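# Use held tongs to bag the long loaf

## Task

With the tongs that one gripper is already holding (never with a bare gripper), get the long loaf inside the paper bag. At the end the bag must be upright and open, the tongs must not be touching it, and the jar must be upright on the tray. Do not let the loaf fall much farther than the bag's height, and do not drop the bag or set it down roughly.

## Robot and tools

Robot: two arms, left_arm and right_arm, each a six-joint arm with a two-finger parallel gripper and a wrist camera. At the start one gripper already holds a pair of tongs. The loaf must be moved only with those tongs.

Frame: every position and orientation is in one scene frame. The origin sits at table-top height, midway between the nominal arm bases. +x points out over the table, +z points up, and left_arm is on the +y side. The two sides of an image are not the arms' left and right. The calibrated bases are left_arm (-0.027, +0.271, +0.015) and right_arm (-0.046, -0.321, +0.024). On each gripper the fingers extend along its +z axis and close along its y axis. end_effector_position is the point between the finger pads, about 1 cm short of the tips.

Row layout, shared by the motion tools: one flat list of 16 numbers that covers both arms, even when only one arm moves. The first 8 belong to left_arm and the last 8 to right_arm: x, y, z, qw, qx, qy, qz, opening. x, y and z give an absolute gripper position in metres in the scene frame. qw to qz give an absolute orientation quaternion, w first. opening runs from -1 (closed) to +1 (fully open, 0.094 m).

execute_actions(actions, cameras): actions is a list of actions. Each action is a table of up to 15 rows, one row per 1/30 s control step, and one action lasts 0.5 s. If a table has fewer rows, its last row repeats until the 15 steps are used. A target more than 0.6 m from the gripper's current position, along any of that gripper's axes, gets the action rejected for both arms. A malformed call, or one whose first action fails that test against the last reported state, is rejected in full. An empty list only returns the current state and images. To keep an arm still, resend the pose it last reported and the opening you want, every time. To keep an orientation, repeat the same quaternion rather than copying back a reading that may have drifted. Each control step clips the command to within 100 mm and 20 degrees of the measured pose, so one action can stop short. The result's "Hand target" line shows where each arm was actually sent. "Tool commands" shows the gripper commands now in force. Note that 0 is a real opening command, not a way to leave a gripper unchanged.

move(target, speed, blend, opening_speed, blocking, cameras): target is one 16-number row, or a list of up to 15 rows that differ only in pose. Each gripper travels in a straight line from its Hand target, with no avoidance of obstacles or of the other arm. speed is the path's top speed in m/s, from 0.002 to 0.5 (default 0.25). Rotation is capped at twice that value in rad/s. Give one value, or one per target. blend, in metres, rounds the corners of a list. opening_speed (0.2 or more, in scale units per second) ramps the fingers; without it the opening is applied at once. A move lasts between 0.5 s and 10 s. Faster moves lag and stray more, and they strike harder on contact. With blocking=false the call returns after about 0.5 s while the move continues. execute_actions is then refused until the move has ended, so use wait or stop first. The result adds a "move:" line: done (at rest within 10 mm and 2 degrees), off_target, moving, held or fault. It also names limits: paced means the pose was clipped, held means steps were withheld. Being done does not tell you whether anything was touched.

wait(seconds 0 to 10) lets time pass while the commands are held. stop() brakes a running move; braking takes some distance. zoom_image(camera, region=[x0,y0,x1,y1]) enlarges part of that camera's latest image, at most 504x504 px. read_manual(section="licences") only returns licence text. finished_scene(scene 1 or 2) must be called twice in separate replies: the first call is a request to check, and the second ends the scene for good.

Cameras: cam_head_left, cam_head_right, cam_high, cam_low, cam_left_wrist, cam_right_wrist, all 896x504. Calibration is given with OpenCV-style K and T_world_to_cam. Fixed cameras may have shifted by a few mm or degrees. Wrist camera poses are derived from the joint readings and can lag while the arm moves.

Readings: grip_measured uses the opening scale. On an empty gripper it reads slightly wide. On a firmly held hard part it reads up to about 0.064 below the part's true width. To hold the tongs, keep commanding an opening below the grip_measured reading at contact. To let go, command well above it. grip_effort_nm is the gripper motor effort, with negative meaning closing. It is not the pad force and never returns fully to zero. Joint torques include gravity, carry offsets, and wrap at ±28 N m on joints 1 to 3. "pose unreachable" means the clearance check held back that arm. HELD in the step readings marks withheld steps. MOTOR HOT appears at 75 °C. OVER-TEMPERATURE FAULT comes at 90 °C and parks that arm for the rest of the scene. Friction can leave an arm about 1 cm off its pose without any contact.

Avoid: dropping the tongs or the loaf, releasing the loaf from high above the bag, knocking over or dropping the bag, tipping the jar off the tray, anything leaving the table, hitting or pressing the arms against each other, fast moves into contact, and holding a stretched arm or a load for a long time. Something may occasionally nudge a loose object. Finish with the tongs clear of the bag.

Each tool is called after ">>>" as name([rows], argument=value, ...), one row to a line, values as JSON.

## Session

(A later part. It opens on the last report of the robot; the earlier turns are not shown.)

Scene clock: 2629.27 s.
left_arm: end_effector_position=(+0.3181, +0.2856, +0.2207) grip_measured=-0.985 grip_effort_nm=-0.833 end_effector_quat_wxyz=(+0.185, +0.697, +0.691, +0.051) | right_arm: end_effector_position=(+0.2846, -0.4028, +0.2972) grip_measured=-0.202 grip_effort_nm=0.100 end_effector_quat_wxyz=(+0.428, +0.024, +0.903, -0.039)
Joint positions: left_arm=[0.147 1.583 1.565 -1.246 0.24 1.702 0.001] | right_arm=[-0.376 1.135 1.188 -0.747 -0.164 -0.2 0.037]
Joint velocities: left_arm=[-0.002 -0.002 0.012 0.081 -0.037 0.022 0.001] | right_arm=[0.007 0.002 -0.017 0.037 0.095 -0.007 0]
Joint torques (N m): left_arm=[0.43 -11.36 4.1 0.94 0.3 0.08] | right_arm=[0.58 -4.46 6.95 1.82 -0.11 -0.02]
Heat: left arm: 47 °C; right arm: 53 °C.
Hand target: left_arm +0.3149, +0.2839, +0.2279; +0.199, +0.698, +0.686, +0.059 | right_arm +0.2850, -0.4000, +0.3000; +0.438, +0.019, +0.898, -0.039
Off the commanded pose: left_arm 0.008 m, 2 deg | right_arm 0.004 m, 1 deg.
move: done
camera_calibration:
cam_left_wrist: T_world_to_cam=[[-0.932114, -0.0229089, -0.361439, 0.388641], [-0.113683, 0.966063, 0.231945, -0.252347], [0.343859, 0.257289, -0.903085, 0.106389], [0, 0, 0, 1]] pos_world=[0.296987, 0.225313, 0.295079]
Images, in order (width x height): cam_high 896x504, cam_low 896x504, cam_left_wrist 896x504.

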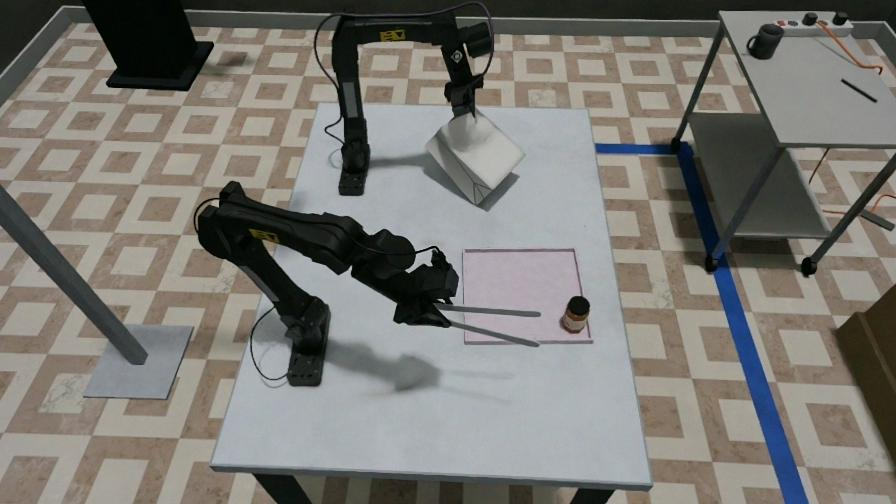

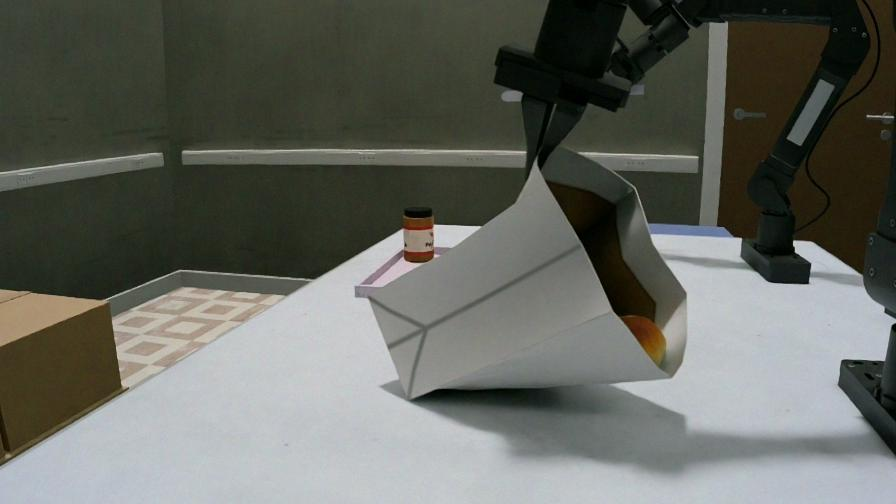

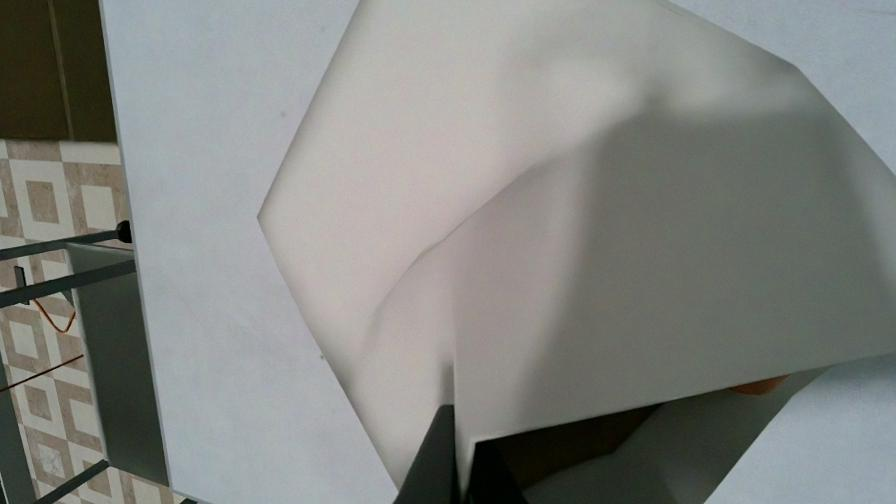

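>>> execute_actions(actions=[], cameras=["cam_head_left","cam_head_right","cam_high","cam_right_wrist"])

>>> zoom_image(camera="cam_high", region=[400, 230, 620, 370])

>>> zoom_image(camera="cam_head_left", region=[560, 210, 760, 330])

>>> zoom_image(camera="cam_head_right", region=[500, 210, 700, 340])

Scene clock: 2652.97 s.
left_arm: end_effector_position=(+0.3184, +0.2855, +0.2209) grip_measured=-0.985 grip_effort_nm=-0.833 end_effector_quat_wxyz=(+0.186, +0.697, +0.691, +0.052) | right_arm: end_effector_position=(+0.2846, -0.4028, +0.2972) grip_measured=-0.202 grip_effort_nm=0.105 end_effector_quat_wxyz=(+0.428, +0.024, +0.903, -0.039)
Joint positions: left_arm=[0.147 1.583 1.565 -1.245 0.24 1.703 0.001] | right_arm=[-0.376 1.135 1.188 -0.747 -0.164 -0.2 0.037]
Joint velocities: left_arm=[-0.007 -0.002 0.002 -0.007 -0.095 -0.007 0] | right_arm=[-0.012 0.017 -0.007 -0.037 -0.081 0.007 -0.001]
Joint torques (N m): left_arm=[0.43 -11.17 4.04 0.92 0.35 0.08] | right_arm=[0.57 -4.45 6.94 1.82 -0.11 -0.02]
Heat: left arm: 49 °C; right arm: 53 °C.
Hand target: left_arm +0.3149, +0.2839, +0.2279; +0.199, +0.698, +0.686, +0.060 | right_arm +0.2850, -0.4000, +0.3000; +0.438, +0.019, +0.898, -0.039
Tool commands: left_gripper/opening=-1.0 right_gripper/opening=-0.2
Off the commanded pose: left_arm 0.008 m, 2 deg | right_arm 0.004 m, 1 deg.
camera_calibration:
cam_right_wrist: T_world_to_cam=[[-0.0697527, -0.995356, 0.0663374, -0.399429], [-0.90141, 0.0344044, -0.431598, 0.43847], [0.427312, -0.0899023, -0.899623, 0.197543], [0, 0, 0, 1]] pos_world=[0.282967, -0.3949, 0.393455]
Images, in order (width x height): cam_head_left 896x504, cam_head_right 896x504, cam_high 896x504, cam_right_wrist 896x504.

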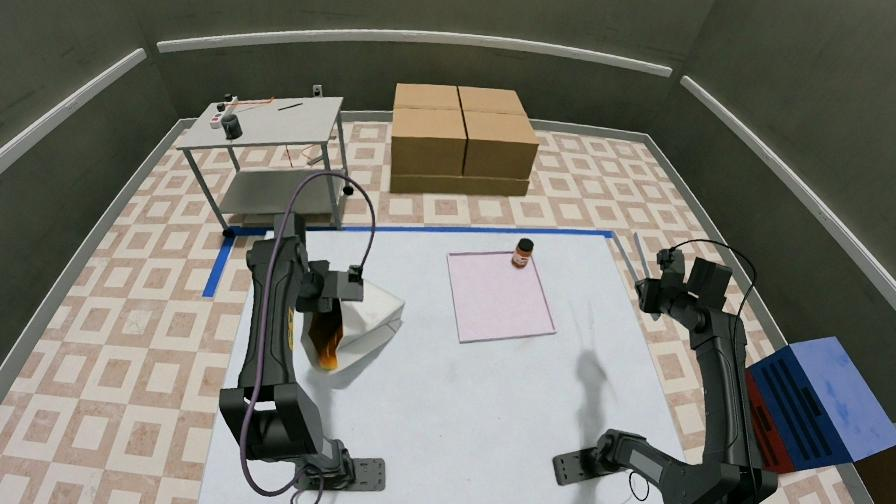

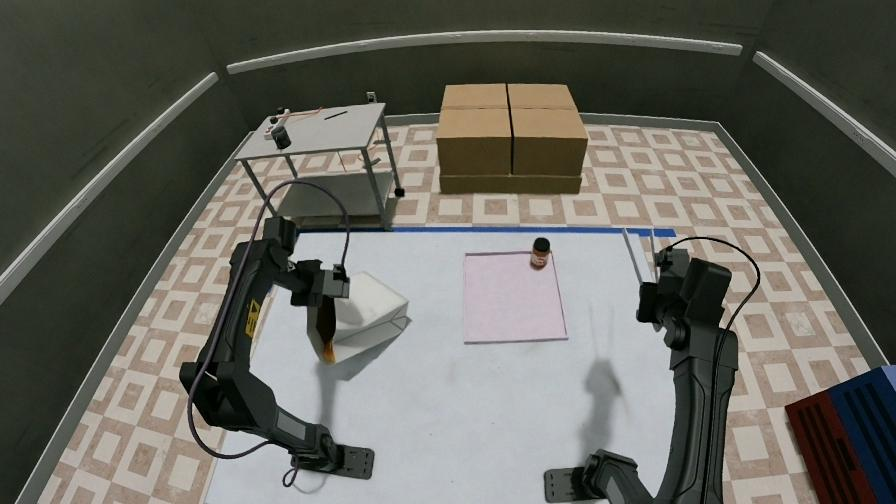

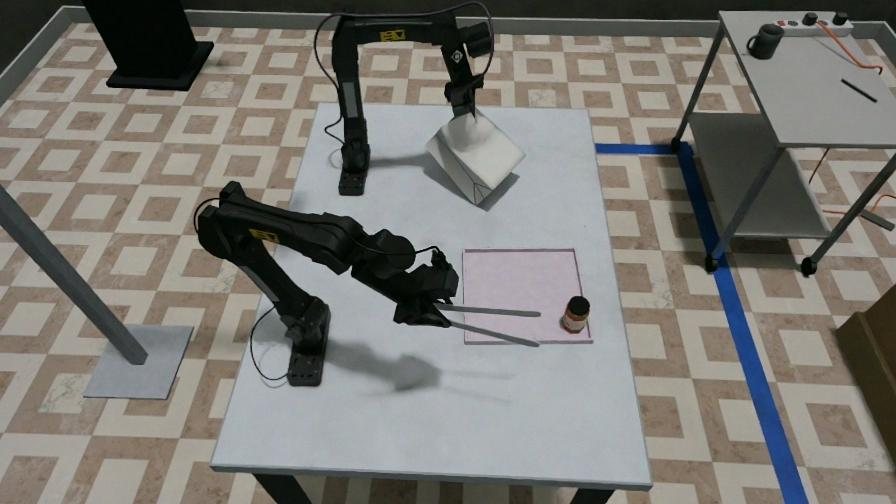

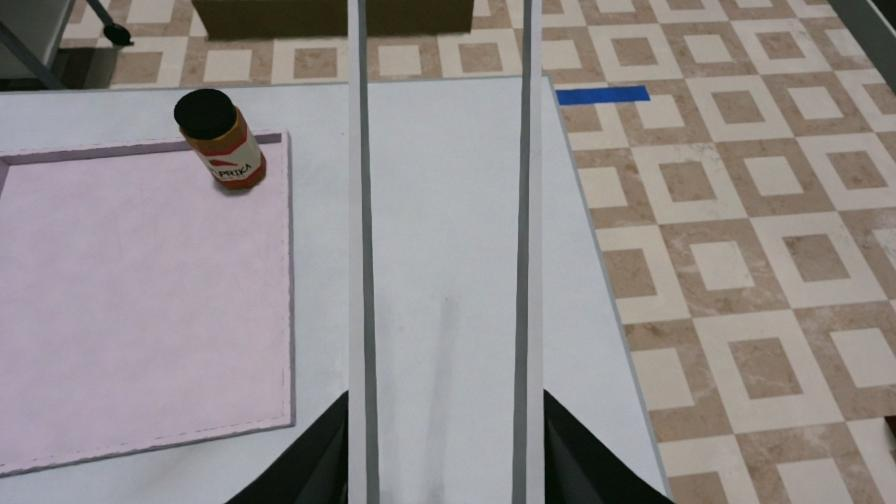

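Scaled by 2.291.

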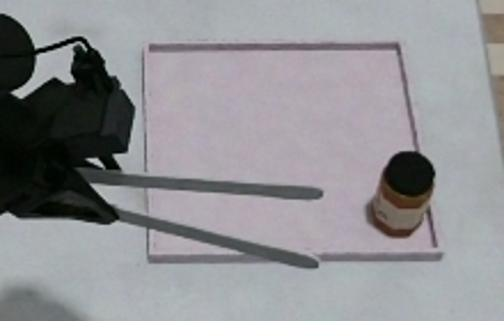

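Scaled by 2.520.

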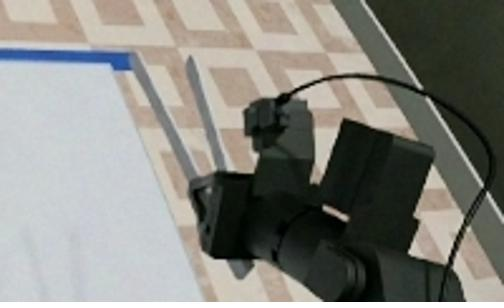

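Scaled by 2.520.

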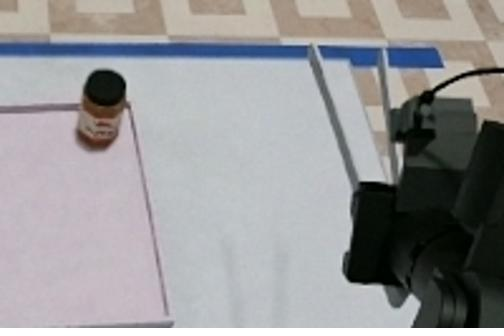

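>>> move([
  [0.315,0.285,0.228,0.199,0.698,0.686,0.059,-1,0.36,-0.13,0.25,0.3931,-0.4558,0.7742,0.1967,-0.20],
  [0.315,0.285,0.228,0.199,0.698,0.686,0.059,-1,0.43,0.03,0.18,0.3931,-0.4558,0.7742,0.1967,-0.20],
], speed=0.18, blend=0.03)

Scene clock: 2777.77 s.
left_arm: end_effector_position=(+0.3184, +0.2862, +0.2209) grip_measured=-0.985 grip_effort_nm=-0.833 end_effector_quat_wxyz=(+0.186, +0.697, +0.690, +0.052) | right_arm: end_effector_position=(+0.4148, +0.0267, +0.1745) grip_measured=-0.202 grip_effort_nm=0.105 end_effector_quat_wxyz=(+0.386, -0.460, +0.776, +0.193)
Joint positions: left_arm=[0.15 1.583 1.565 -1.245 0.242 1.707 0.001] | right_arm=[0.492 2.079 1.683 -0.337 -0.354 -0.373 0.037]
Joint velocities: left_arm=[-0.002 0.002 -0.017 -0.022 -0.022 -0.022 -0.001] | right_arm=[-0.007 -0.007 -0.007 -0.037 0.037 0.007 -0.001]
Joint torques (N m): left_arm=[0.59 -10.7 4.52 0.9 0.33 0.1] | right_arm=[0.02 -10.76 11.45 1.71 -0.12 0.03]
Heat: left arm: 50 °C; right arm: 53 °C.
Hand target: left_arm +0.3149, +0.2850, +0.2279; +0.199, +0.698, +0.686, +0.059 | right_arm +0.4230, +0.0316, +0.1768; +0.395, -0.457, +0.773, +0.194
Off the commanded pose: left_arm 0.008 m, 2 deg | right_arm 0.017 m, 1 deg.
move: off_target (right_arm)
camera_calibration:
cam_left_wrist: T_world_to_cam=[[-0.931197, -0.0209269, -0.363916, 0.388729], [-0.112228, 0.966315, 0.231603, -0.253438], [0.346811, 0.25651, -0.902178, 0.105359], [0, 0, 0, 1]] pos_world=[0.297001, 0.22601, 0.295215]
cam_right_wrist: T_world_to_cam=[[0.865589, -0.49575, 0.0706184, -0.35678], [-0.420726, -0.796463, -0.434322, 0.311382], [0.27156, 0.346234, -0.897985, 0.122786], [0, 0, 0, 1]] pos_world=[0.406487, 0.0286179, 0.270696]

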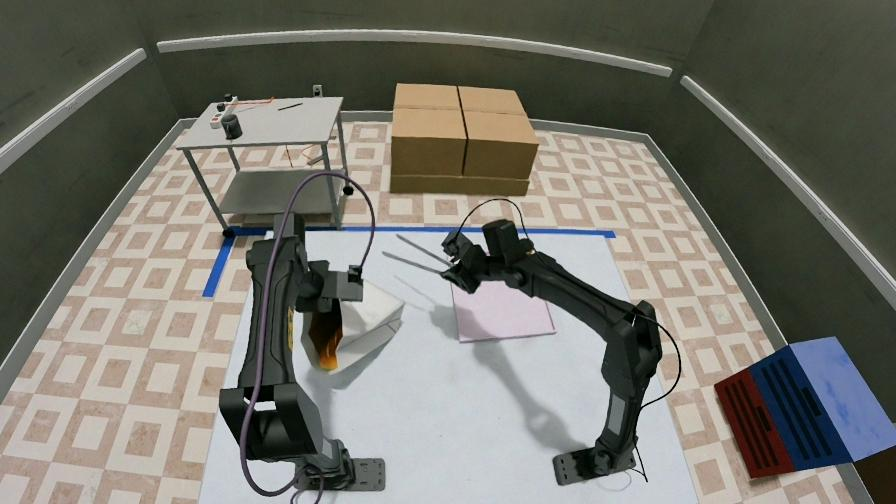

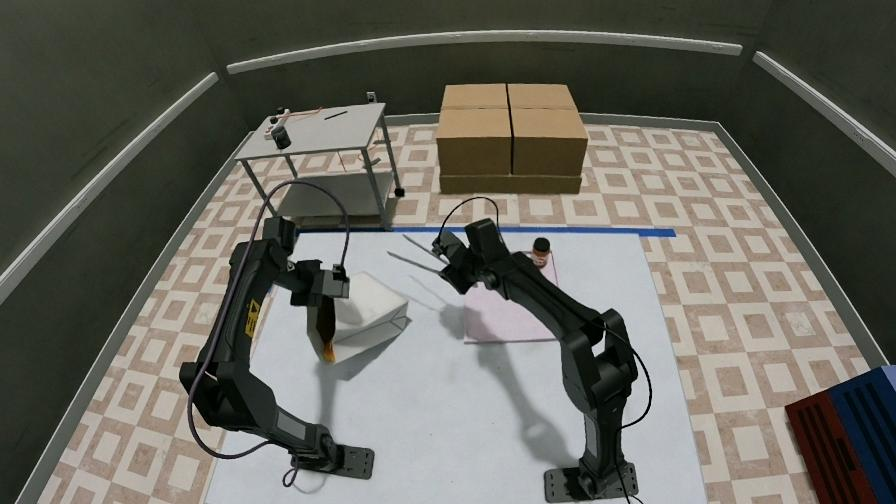

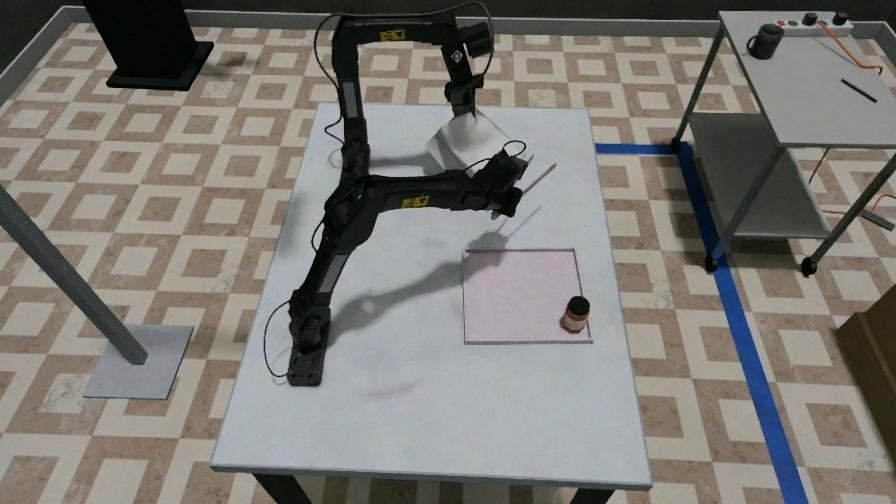

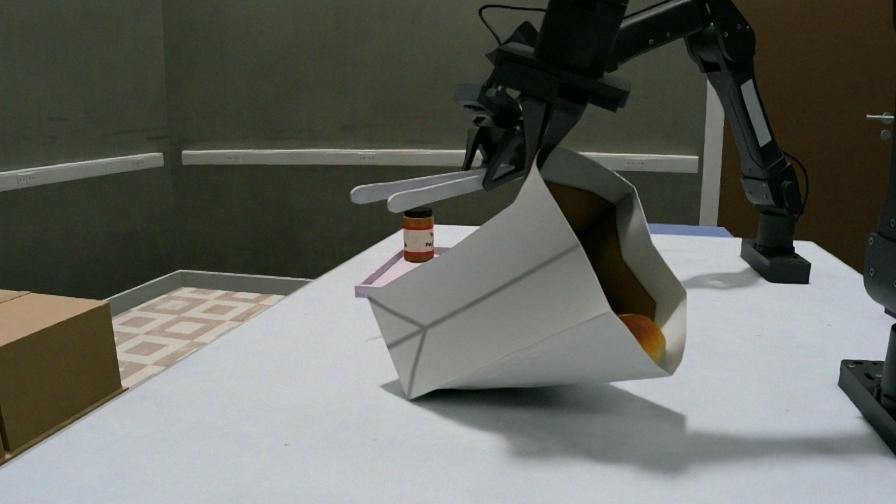

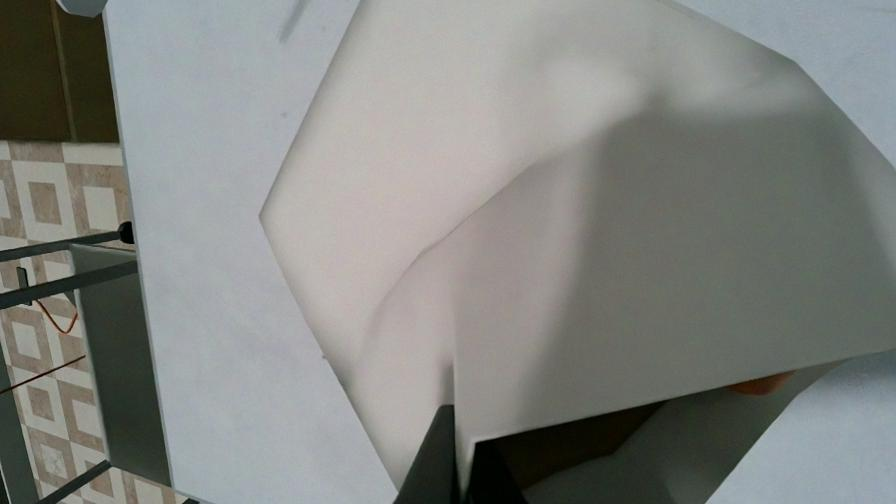

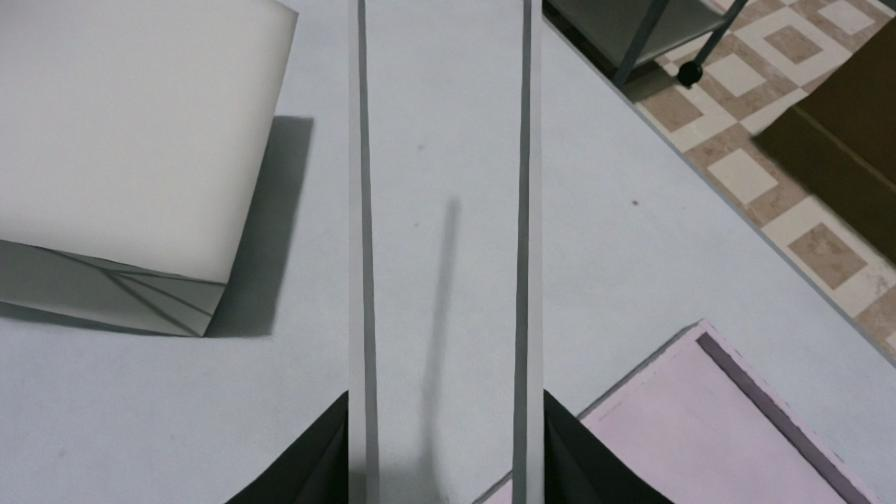

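>>> move([
  [0.315,0.285,0.228,0.199,0.698,0.686,0.059,-1,0.435,0.072,0.13,0.3931,-0.4558,0.7742,0.1967,-0.20],
  [0.315,0.285,0.228,0.199,0.698,0.686,0.059,-1,0.435,0.077,0.075,0.3931,-0.4558,0.7742,0.1967,-0.20],
], speed=0.1, blend=0.02, cameras=["cam_high","cam_low","cam_right_wrist","cam_head_right"])

Scene clock: 2815.80 s.
left_arm: end_effector_position=(+0.3184, +0.2862, +0.2209) grip_measured=-0.985 grip_effort_nm=-0.838 end_effector_quat_wxyz=(+0.186, +0.697, +0.690, +0.052) | right_arm: end_effector_position=(+0.4358, +0.0725, +0.0915) grip_measured=-0.202 grip_effort_nm=0.110 end_effector_quat_wxyz=(+0.401, -0.455, +0.771, +0.195)
Joint positions: left_arm=[0.15 1.583 1.565 -1.245 0.242 1.707 0.001] | right_arm=[0.55 2.317 1.701 -0.069 -0.308 -0.323 0.037]
Joint velocities: left_arm=[-0.007 -0.002 -0.002 -0.007 -0.081 0.007 0.001] | right_arm=[-0.012 -0.007 -0.007 -0.007 -0.022 -0.037 0]
Joint torques (N m): left_arm=[0.55 -10.76 4.27 0.95 0.3 0.1] | right_arm=[0.73 -12.27 7.38 1.84 -0.1 0.06]
Heat: left arm: 50 °C; right arm: 53 °C.
Hand target: left_arm +0.3150, +0.2850, +0.2279; +0.199, +0.698, +0.686, +0.059 | right_arm +0.4327, +0.0757, +0.0748; +0.393, -0.456, +0.774, +0.196
Off the commanded pose: left_arm 0.008 m, 2 deg | right_arm 0.017 m, 1 deg.
move: off_target (right_arm)
camera_calibration:
cam_right_wrist: T_world_to_cam=[[0.860502, -0.503072, 0.0803435, -0.344513], [-0.415073, -0.783763, -0.461985, 0.319758], [0.295382, 0.364191, -0.883241, 0.0136394], [0, 0, 0, 1]] pos_world=[0.425148, 0.0723317, 0.18745]
Images, in order (width x height): cam_head_right 896x504, cam_high 896x504, cam_low 896x504, cam_right_wrist 896x504.

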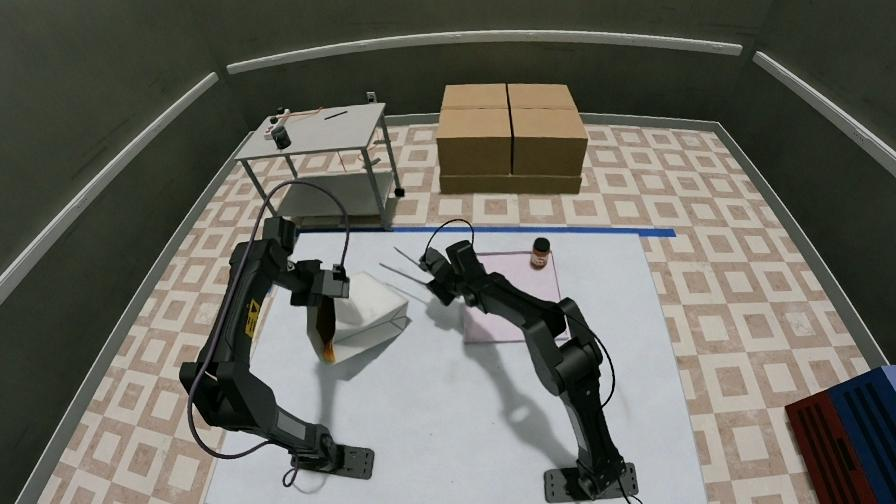

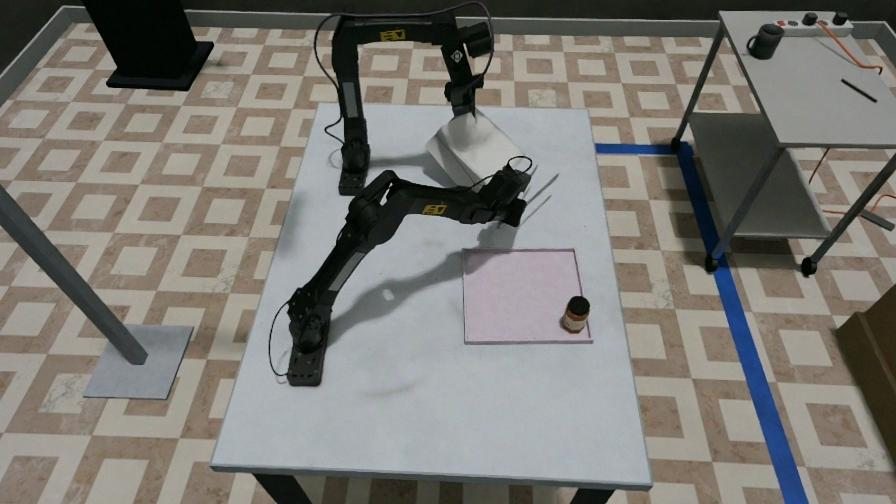

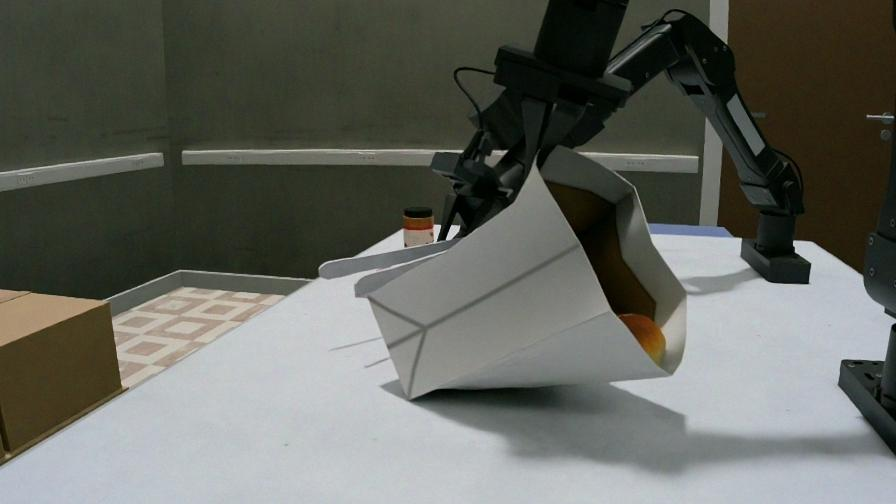

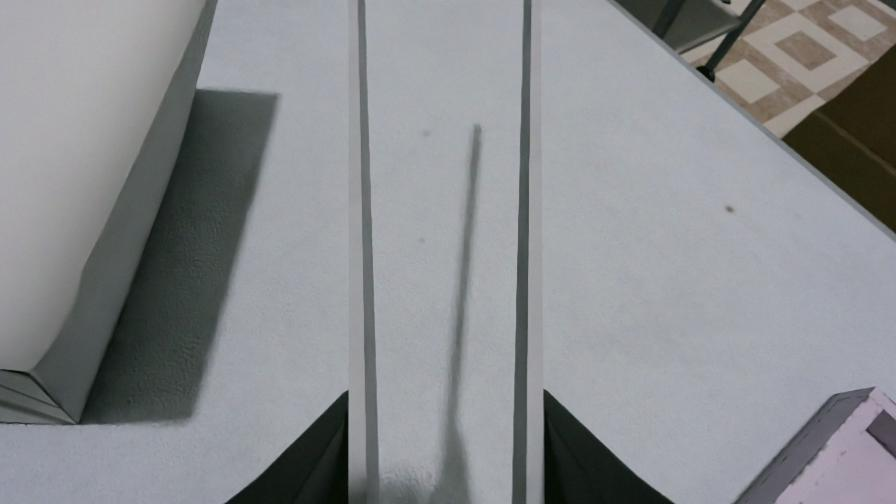

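>>> zoom_image(camera="cam_high", region=[440, 100, 640, 260])

>>> zoom_image(camera="cam_low", region=[290, 200, 490, 420])

>>> zoom_image(camera="cam_head_right", region=[300, 200, 500, 400])

Scaled by 2.520.

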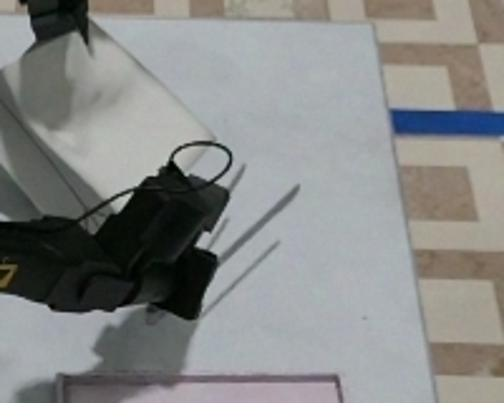

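Scaled by 2.291.

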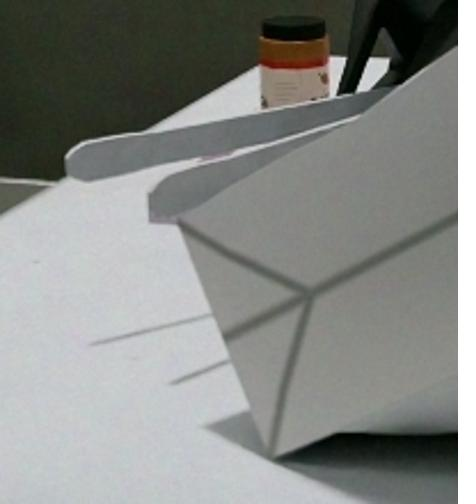

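Scaled by 2.520.

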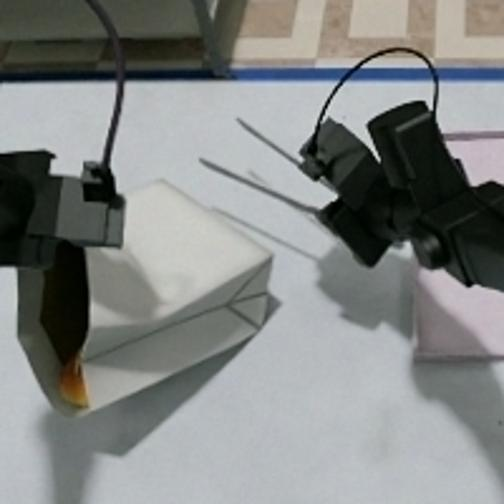

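>>> move(target=[0.315,0.285,0.228,0.199,0.698,0.686,0.059,-1,0.430,0.080,0.025,0.3589,-0.4640,0.7906,0.1766,-0.20], speed=0.08, cameras=["cam_high","cam_low","cam_right_wrist"])

>>> zoom_image(camera="cam_low", region=[290, 200, 490, 420])

Scene clock: 2847.53 s.
left_arm: end_effector_position=(+0.3184, +0.2862, +0.2209) grip_measured=-0.985 grip_effort_nm=-0.838 end_effector_quat_wxyz=(+0.186, +0.697, +0.690, +0.052) | right_arm: end_effector_position=(+0.4260, +0.0731, +0.0304) grip_measured=-0.202 grip_effort_nm=0.095 end_effector_quat_wxyz=(+0.356, -0.461, +0.793, +0.179)
Joint positions: left_arm=[0.15 1.583 1.565 -1.245 0.242 1.707 0.001] | right_arm=[0.571 2.419 1.705 -0.073 -0.271 -0.323 0.037]
Joint velocities: left_arm=[-0.002 -0.027 -0.012 -0.037 -0.007 0.022 0] | right_arm=[-0.007 -0.002 -0.002 -0.066 0.022 -0.022 0.001]
Joint torques (N m): left_arm=[0.61 -10.84 4.56 0.92 0.33 0.03] | right_arm=[0.62 -12.6 10.58 1.57 -0.08 -0.06]
Heat: left arm: 50 °C; right arm: 53 °C.
Hand target: left_arm +0.3150, +0.2849, +0.2279; +0.199, +0.698, +0.686, +0.059 | right_arm +0.4288, +0.0792, +0.0250; +0.359, -0.464, +0.790, +0.177
Off the commanded pose: left_arm 0.008 m, 2 deg | right_arm 0.010 m, 1 deg.
move: done
camera_calibration:
cam_right_wrist: T_world_to_cam=[[0.86149, -0.504242, 0.0597882, -0.330606], [-0.450347, -0.813138, -0.368775, 0.302319], [0.234568, 0.290771, -0.927594, -0.00507861], [0, 0, 0, 1]] pos_world=[0.422154, 0.0805978, 0.126543]
Images, in order (width x height): cam_high 896x504, cam_low 896x504, cam_right_wrist 896x504.

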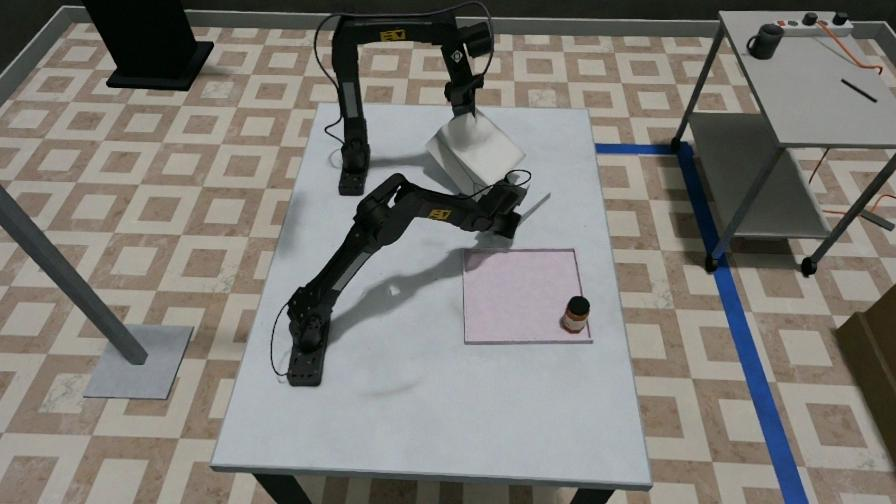

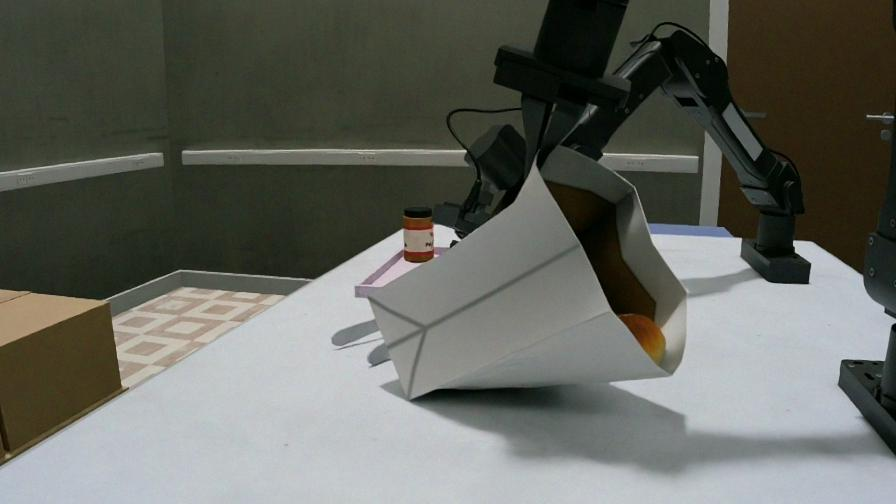

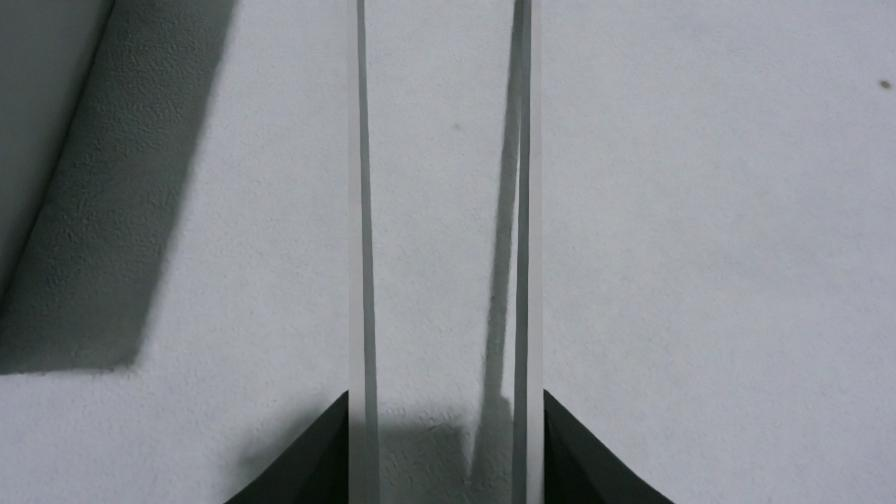

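Scaled by 2.291.

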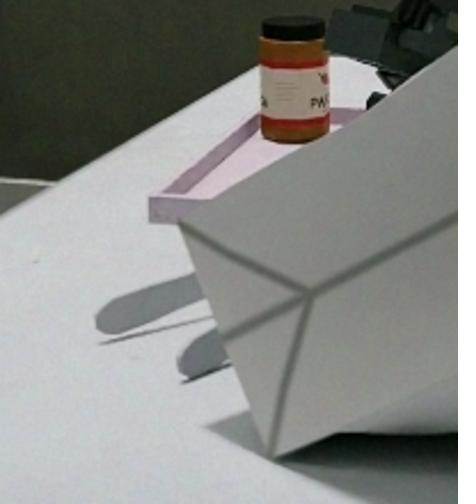

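>>> move(target=[0.315,0.285,0.228,0.199,0.698,0.686,0.059,-1,0.395,0.099,0.025,0.3589,-0.4640,0.7906,0.1766,-0.20], speed=0.06, cameras=["cam_high","cam_low","cam_right_wrist"])

>>> zoom_image(camera="cam_low", region=[290, 200, 490, 420])

Scene clock: 2861.13 s.
left_arm: end_effector_position=(+0.3184, +0.2862, +0.2209) grip_measured=-0.985 grip_effort_nm=-0.838 end_effector_quat_wxyz=(+0.186, +0.697, +0.690, +0.052) | right_arm: end_effector_position=(+0.3940, +0.0970, +0.0139) grip_measured=-0.202 grip_effort_nm=0.105 end_effector_quat_wxyz=(+0.346, -0.468, +0.794, +0.176)
Joint positions: left_arm=[0.15 1.583 1.565 -1.245 0.242 1.707 0.001] | right_arm=[0.648 2.419 1.645 -0.023 -0.219 -0.281 0.037]
Joint velocities: left_arm=[-0.007 -0.002 -0.007 0.007 -0.051 -0.051 0] | right_arm=[-0.002 -0.027 -0.007 0.022 -0.007 -0.037 0]
Joint torques (N m): left_arm=[0.61 -10.78 4.31 0.91 0.31 0.09] | right_arm=[0.44 -17.37 6.24 1.69 -0.01 0.07]
Heat: left arm: 50 °C; right arm: 52 °C.
Hand target: left_arm +0.3150, +0.2849, +0.2279; +0.199, +0.698, +0.686, +0.059 | right_arm +0.3947, +0.0987, +0.0250; +0.358, -0.464, +0.790, +0.176
Off the commanded pose: left_arm 0.008 m, 2 deg | right_arm 0.011 m, 2 deg.
move: off_target (right_arm)
camera_calibration:
cam_right_wrist: T_world_to_cam=[[0.868301, -0.492403, 0.0599359, -0.293828], [-0.443972, -0.825357, -0.348819, 0.29967], [0.221228, 0.27627, -0.935271, -0.0130132], [0, 0, 0, 1]] pos_world=[0.391055, 0.106248, 0.109971]
Images, in order (width x height): cam_high 896x504, cam_low 896x504, cam_right_wrist 896x504.

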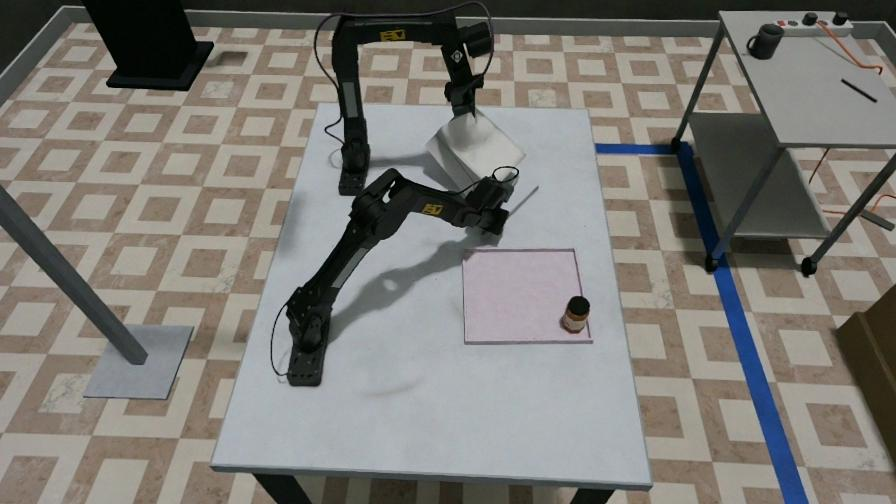

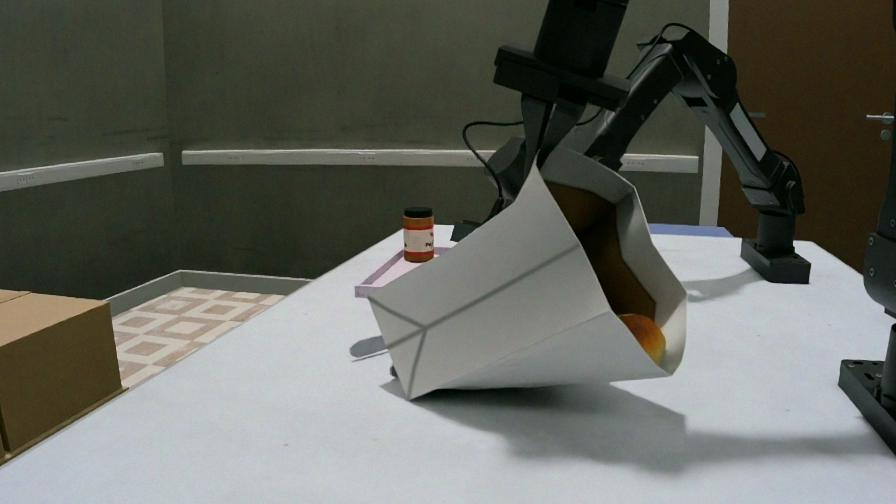

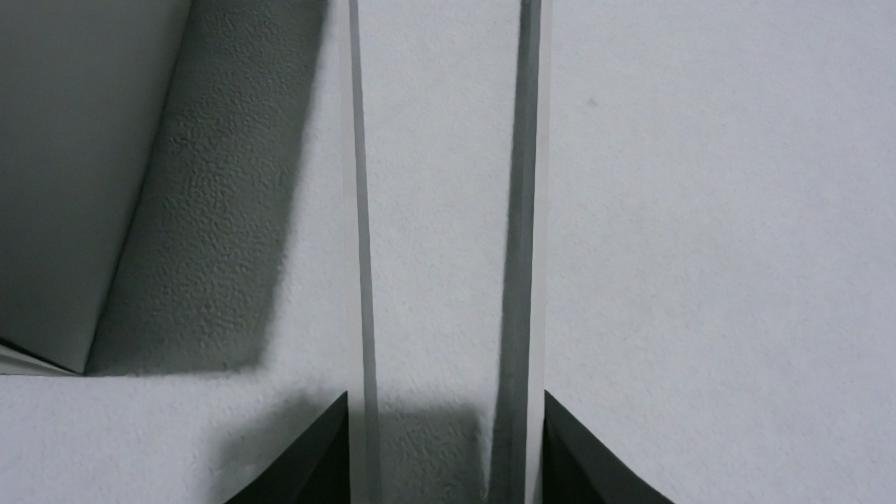

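Scaled by 2.291.

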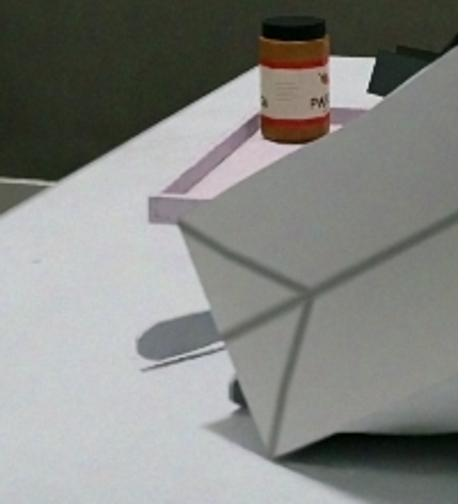

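>>> move(target=[0.315,0.285,0.228,0.199,0.698,0.686,0.059,-1,0.350,0.113,0.036,0.3589,-0.4640,0.7906,0.1766,-0.20], speed=0.06, cameras=["cam_high","cam_low","cam_right_wrist"])

>>> zoom_image(camera="cam_low", region=[290, 200, 490, 420])

Scene clock: 2881.77 s.
left_arm: end_effector_position=(+0.3184, +0.2861, +0.2209) grip_measured=-0.985 grip_effort_nm=-0.838 end_effector_quat_wxyz=(+0.186, +0.697, +0.690, +0.052) | right_arm: end_effector_position=(+0.3507, +0.1082, +0.0127) grip_measured=-0.202 grip_effort_nm=0.095 end_effector_quat_wxyz=(+0.339, -0.466, +0.799, +0.171)
Joint positions: left_arm=[0.15 1.583 1.565 -1.245 0.242 1.707 0.001] | right_arm=[0.731 2.343 1.508 0.03 -0.152 -0.218 0.037]
Joint velocities: left_arm=[0.007 0.007 0.012 -0.007 -0.051 -0.007 0] | right_arm=[-0.002 -0.012 -0.012 0.066 0.051 -0.066 0]
Joint torques (N m): left_arm=[0.51 -10.84 4.37 0.9 0.31 0.09] | right_arm=[0.76 -18.88 6.12 1.62 -0.03 0.03]
Heat: left arm: 50 °C; right arm: 58 °C.
Hand target: left_arm +0.3150, +0.2849, +0.2279; +0.199, +0.698, +0.686, +0.059 | right_arm +0.3503, +0.1128, +0.0357; +0.358, -0.464, +0.791, +0.176
Off the commanded pose: left_arm 0.008 m, 2 deg | right_arm 0.024 m, 3 deg.
move: off_target (right_arm)
camera_calibration:
cam_right_wrist: T_world_to_cam=[[0.864754, -0.498822, 0.0581135, -0.248651], [-0.454781, -0.826931, -0.330696, 0.293024], [0.213014, 0.259542, -0.941946, -0.00282652], [0, 0, 0, 1]] pos_world=[0.348886, 0.119012, 0.10869]
Images, in order (width x height): cam_high 896x504, cam_low 896x504, cam_right_wrist 896x504.

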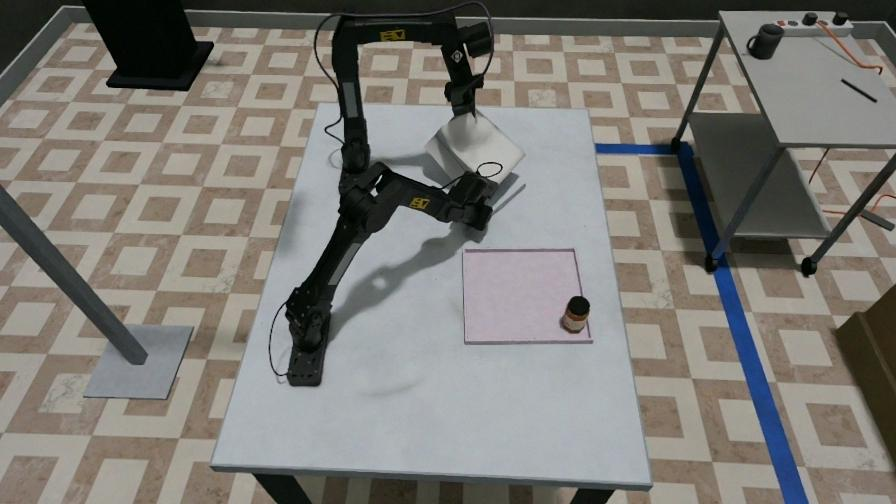

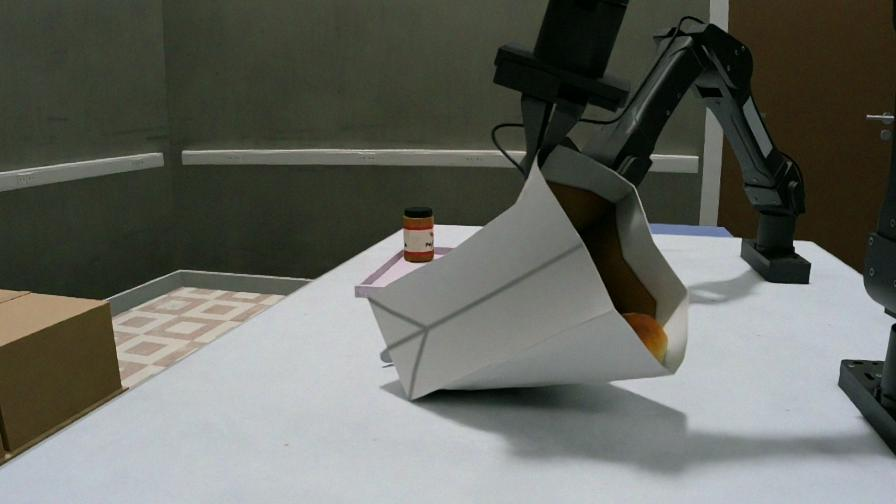

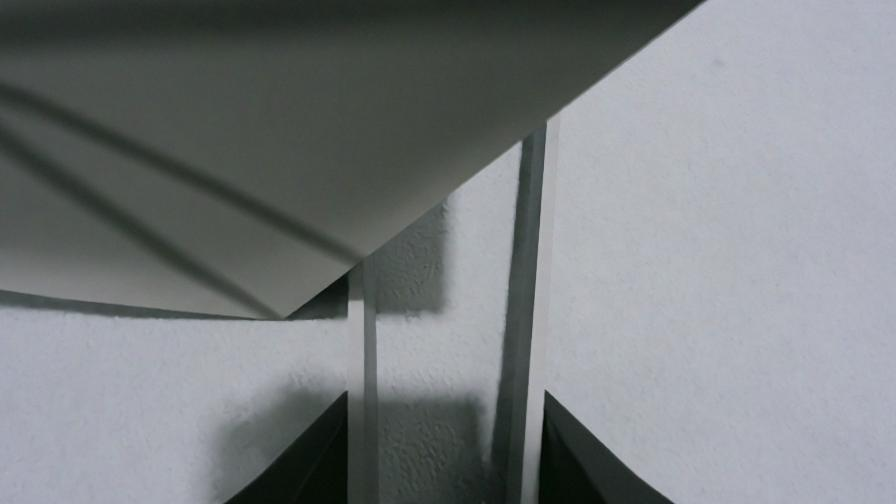

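Scaled by 2.291.

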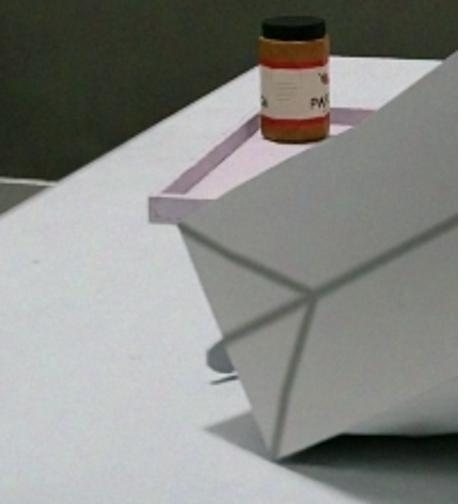

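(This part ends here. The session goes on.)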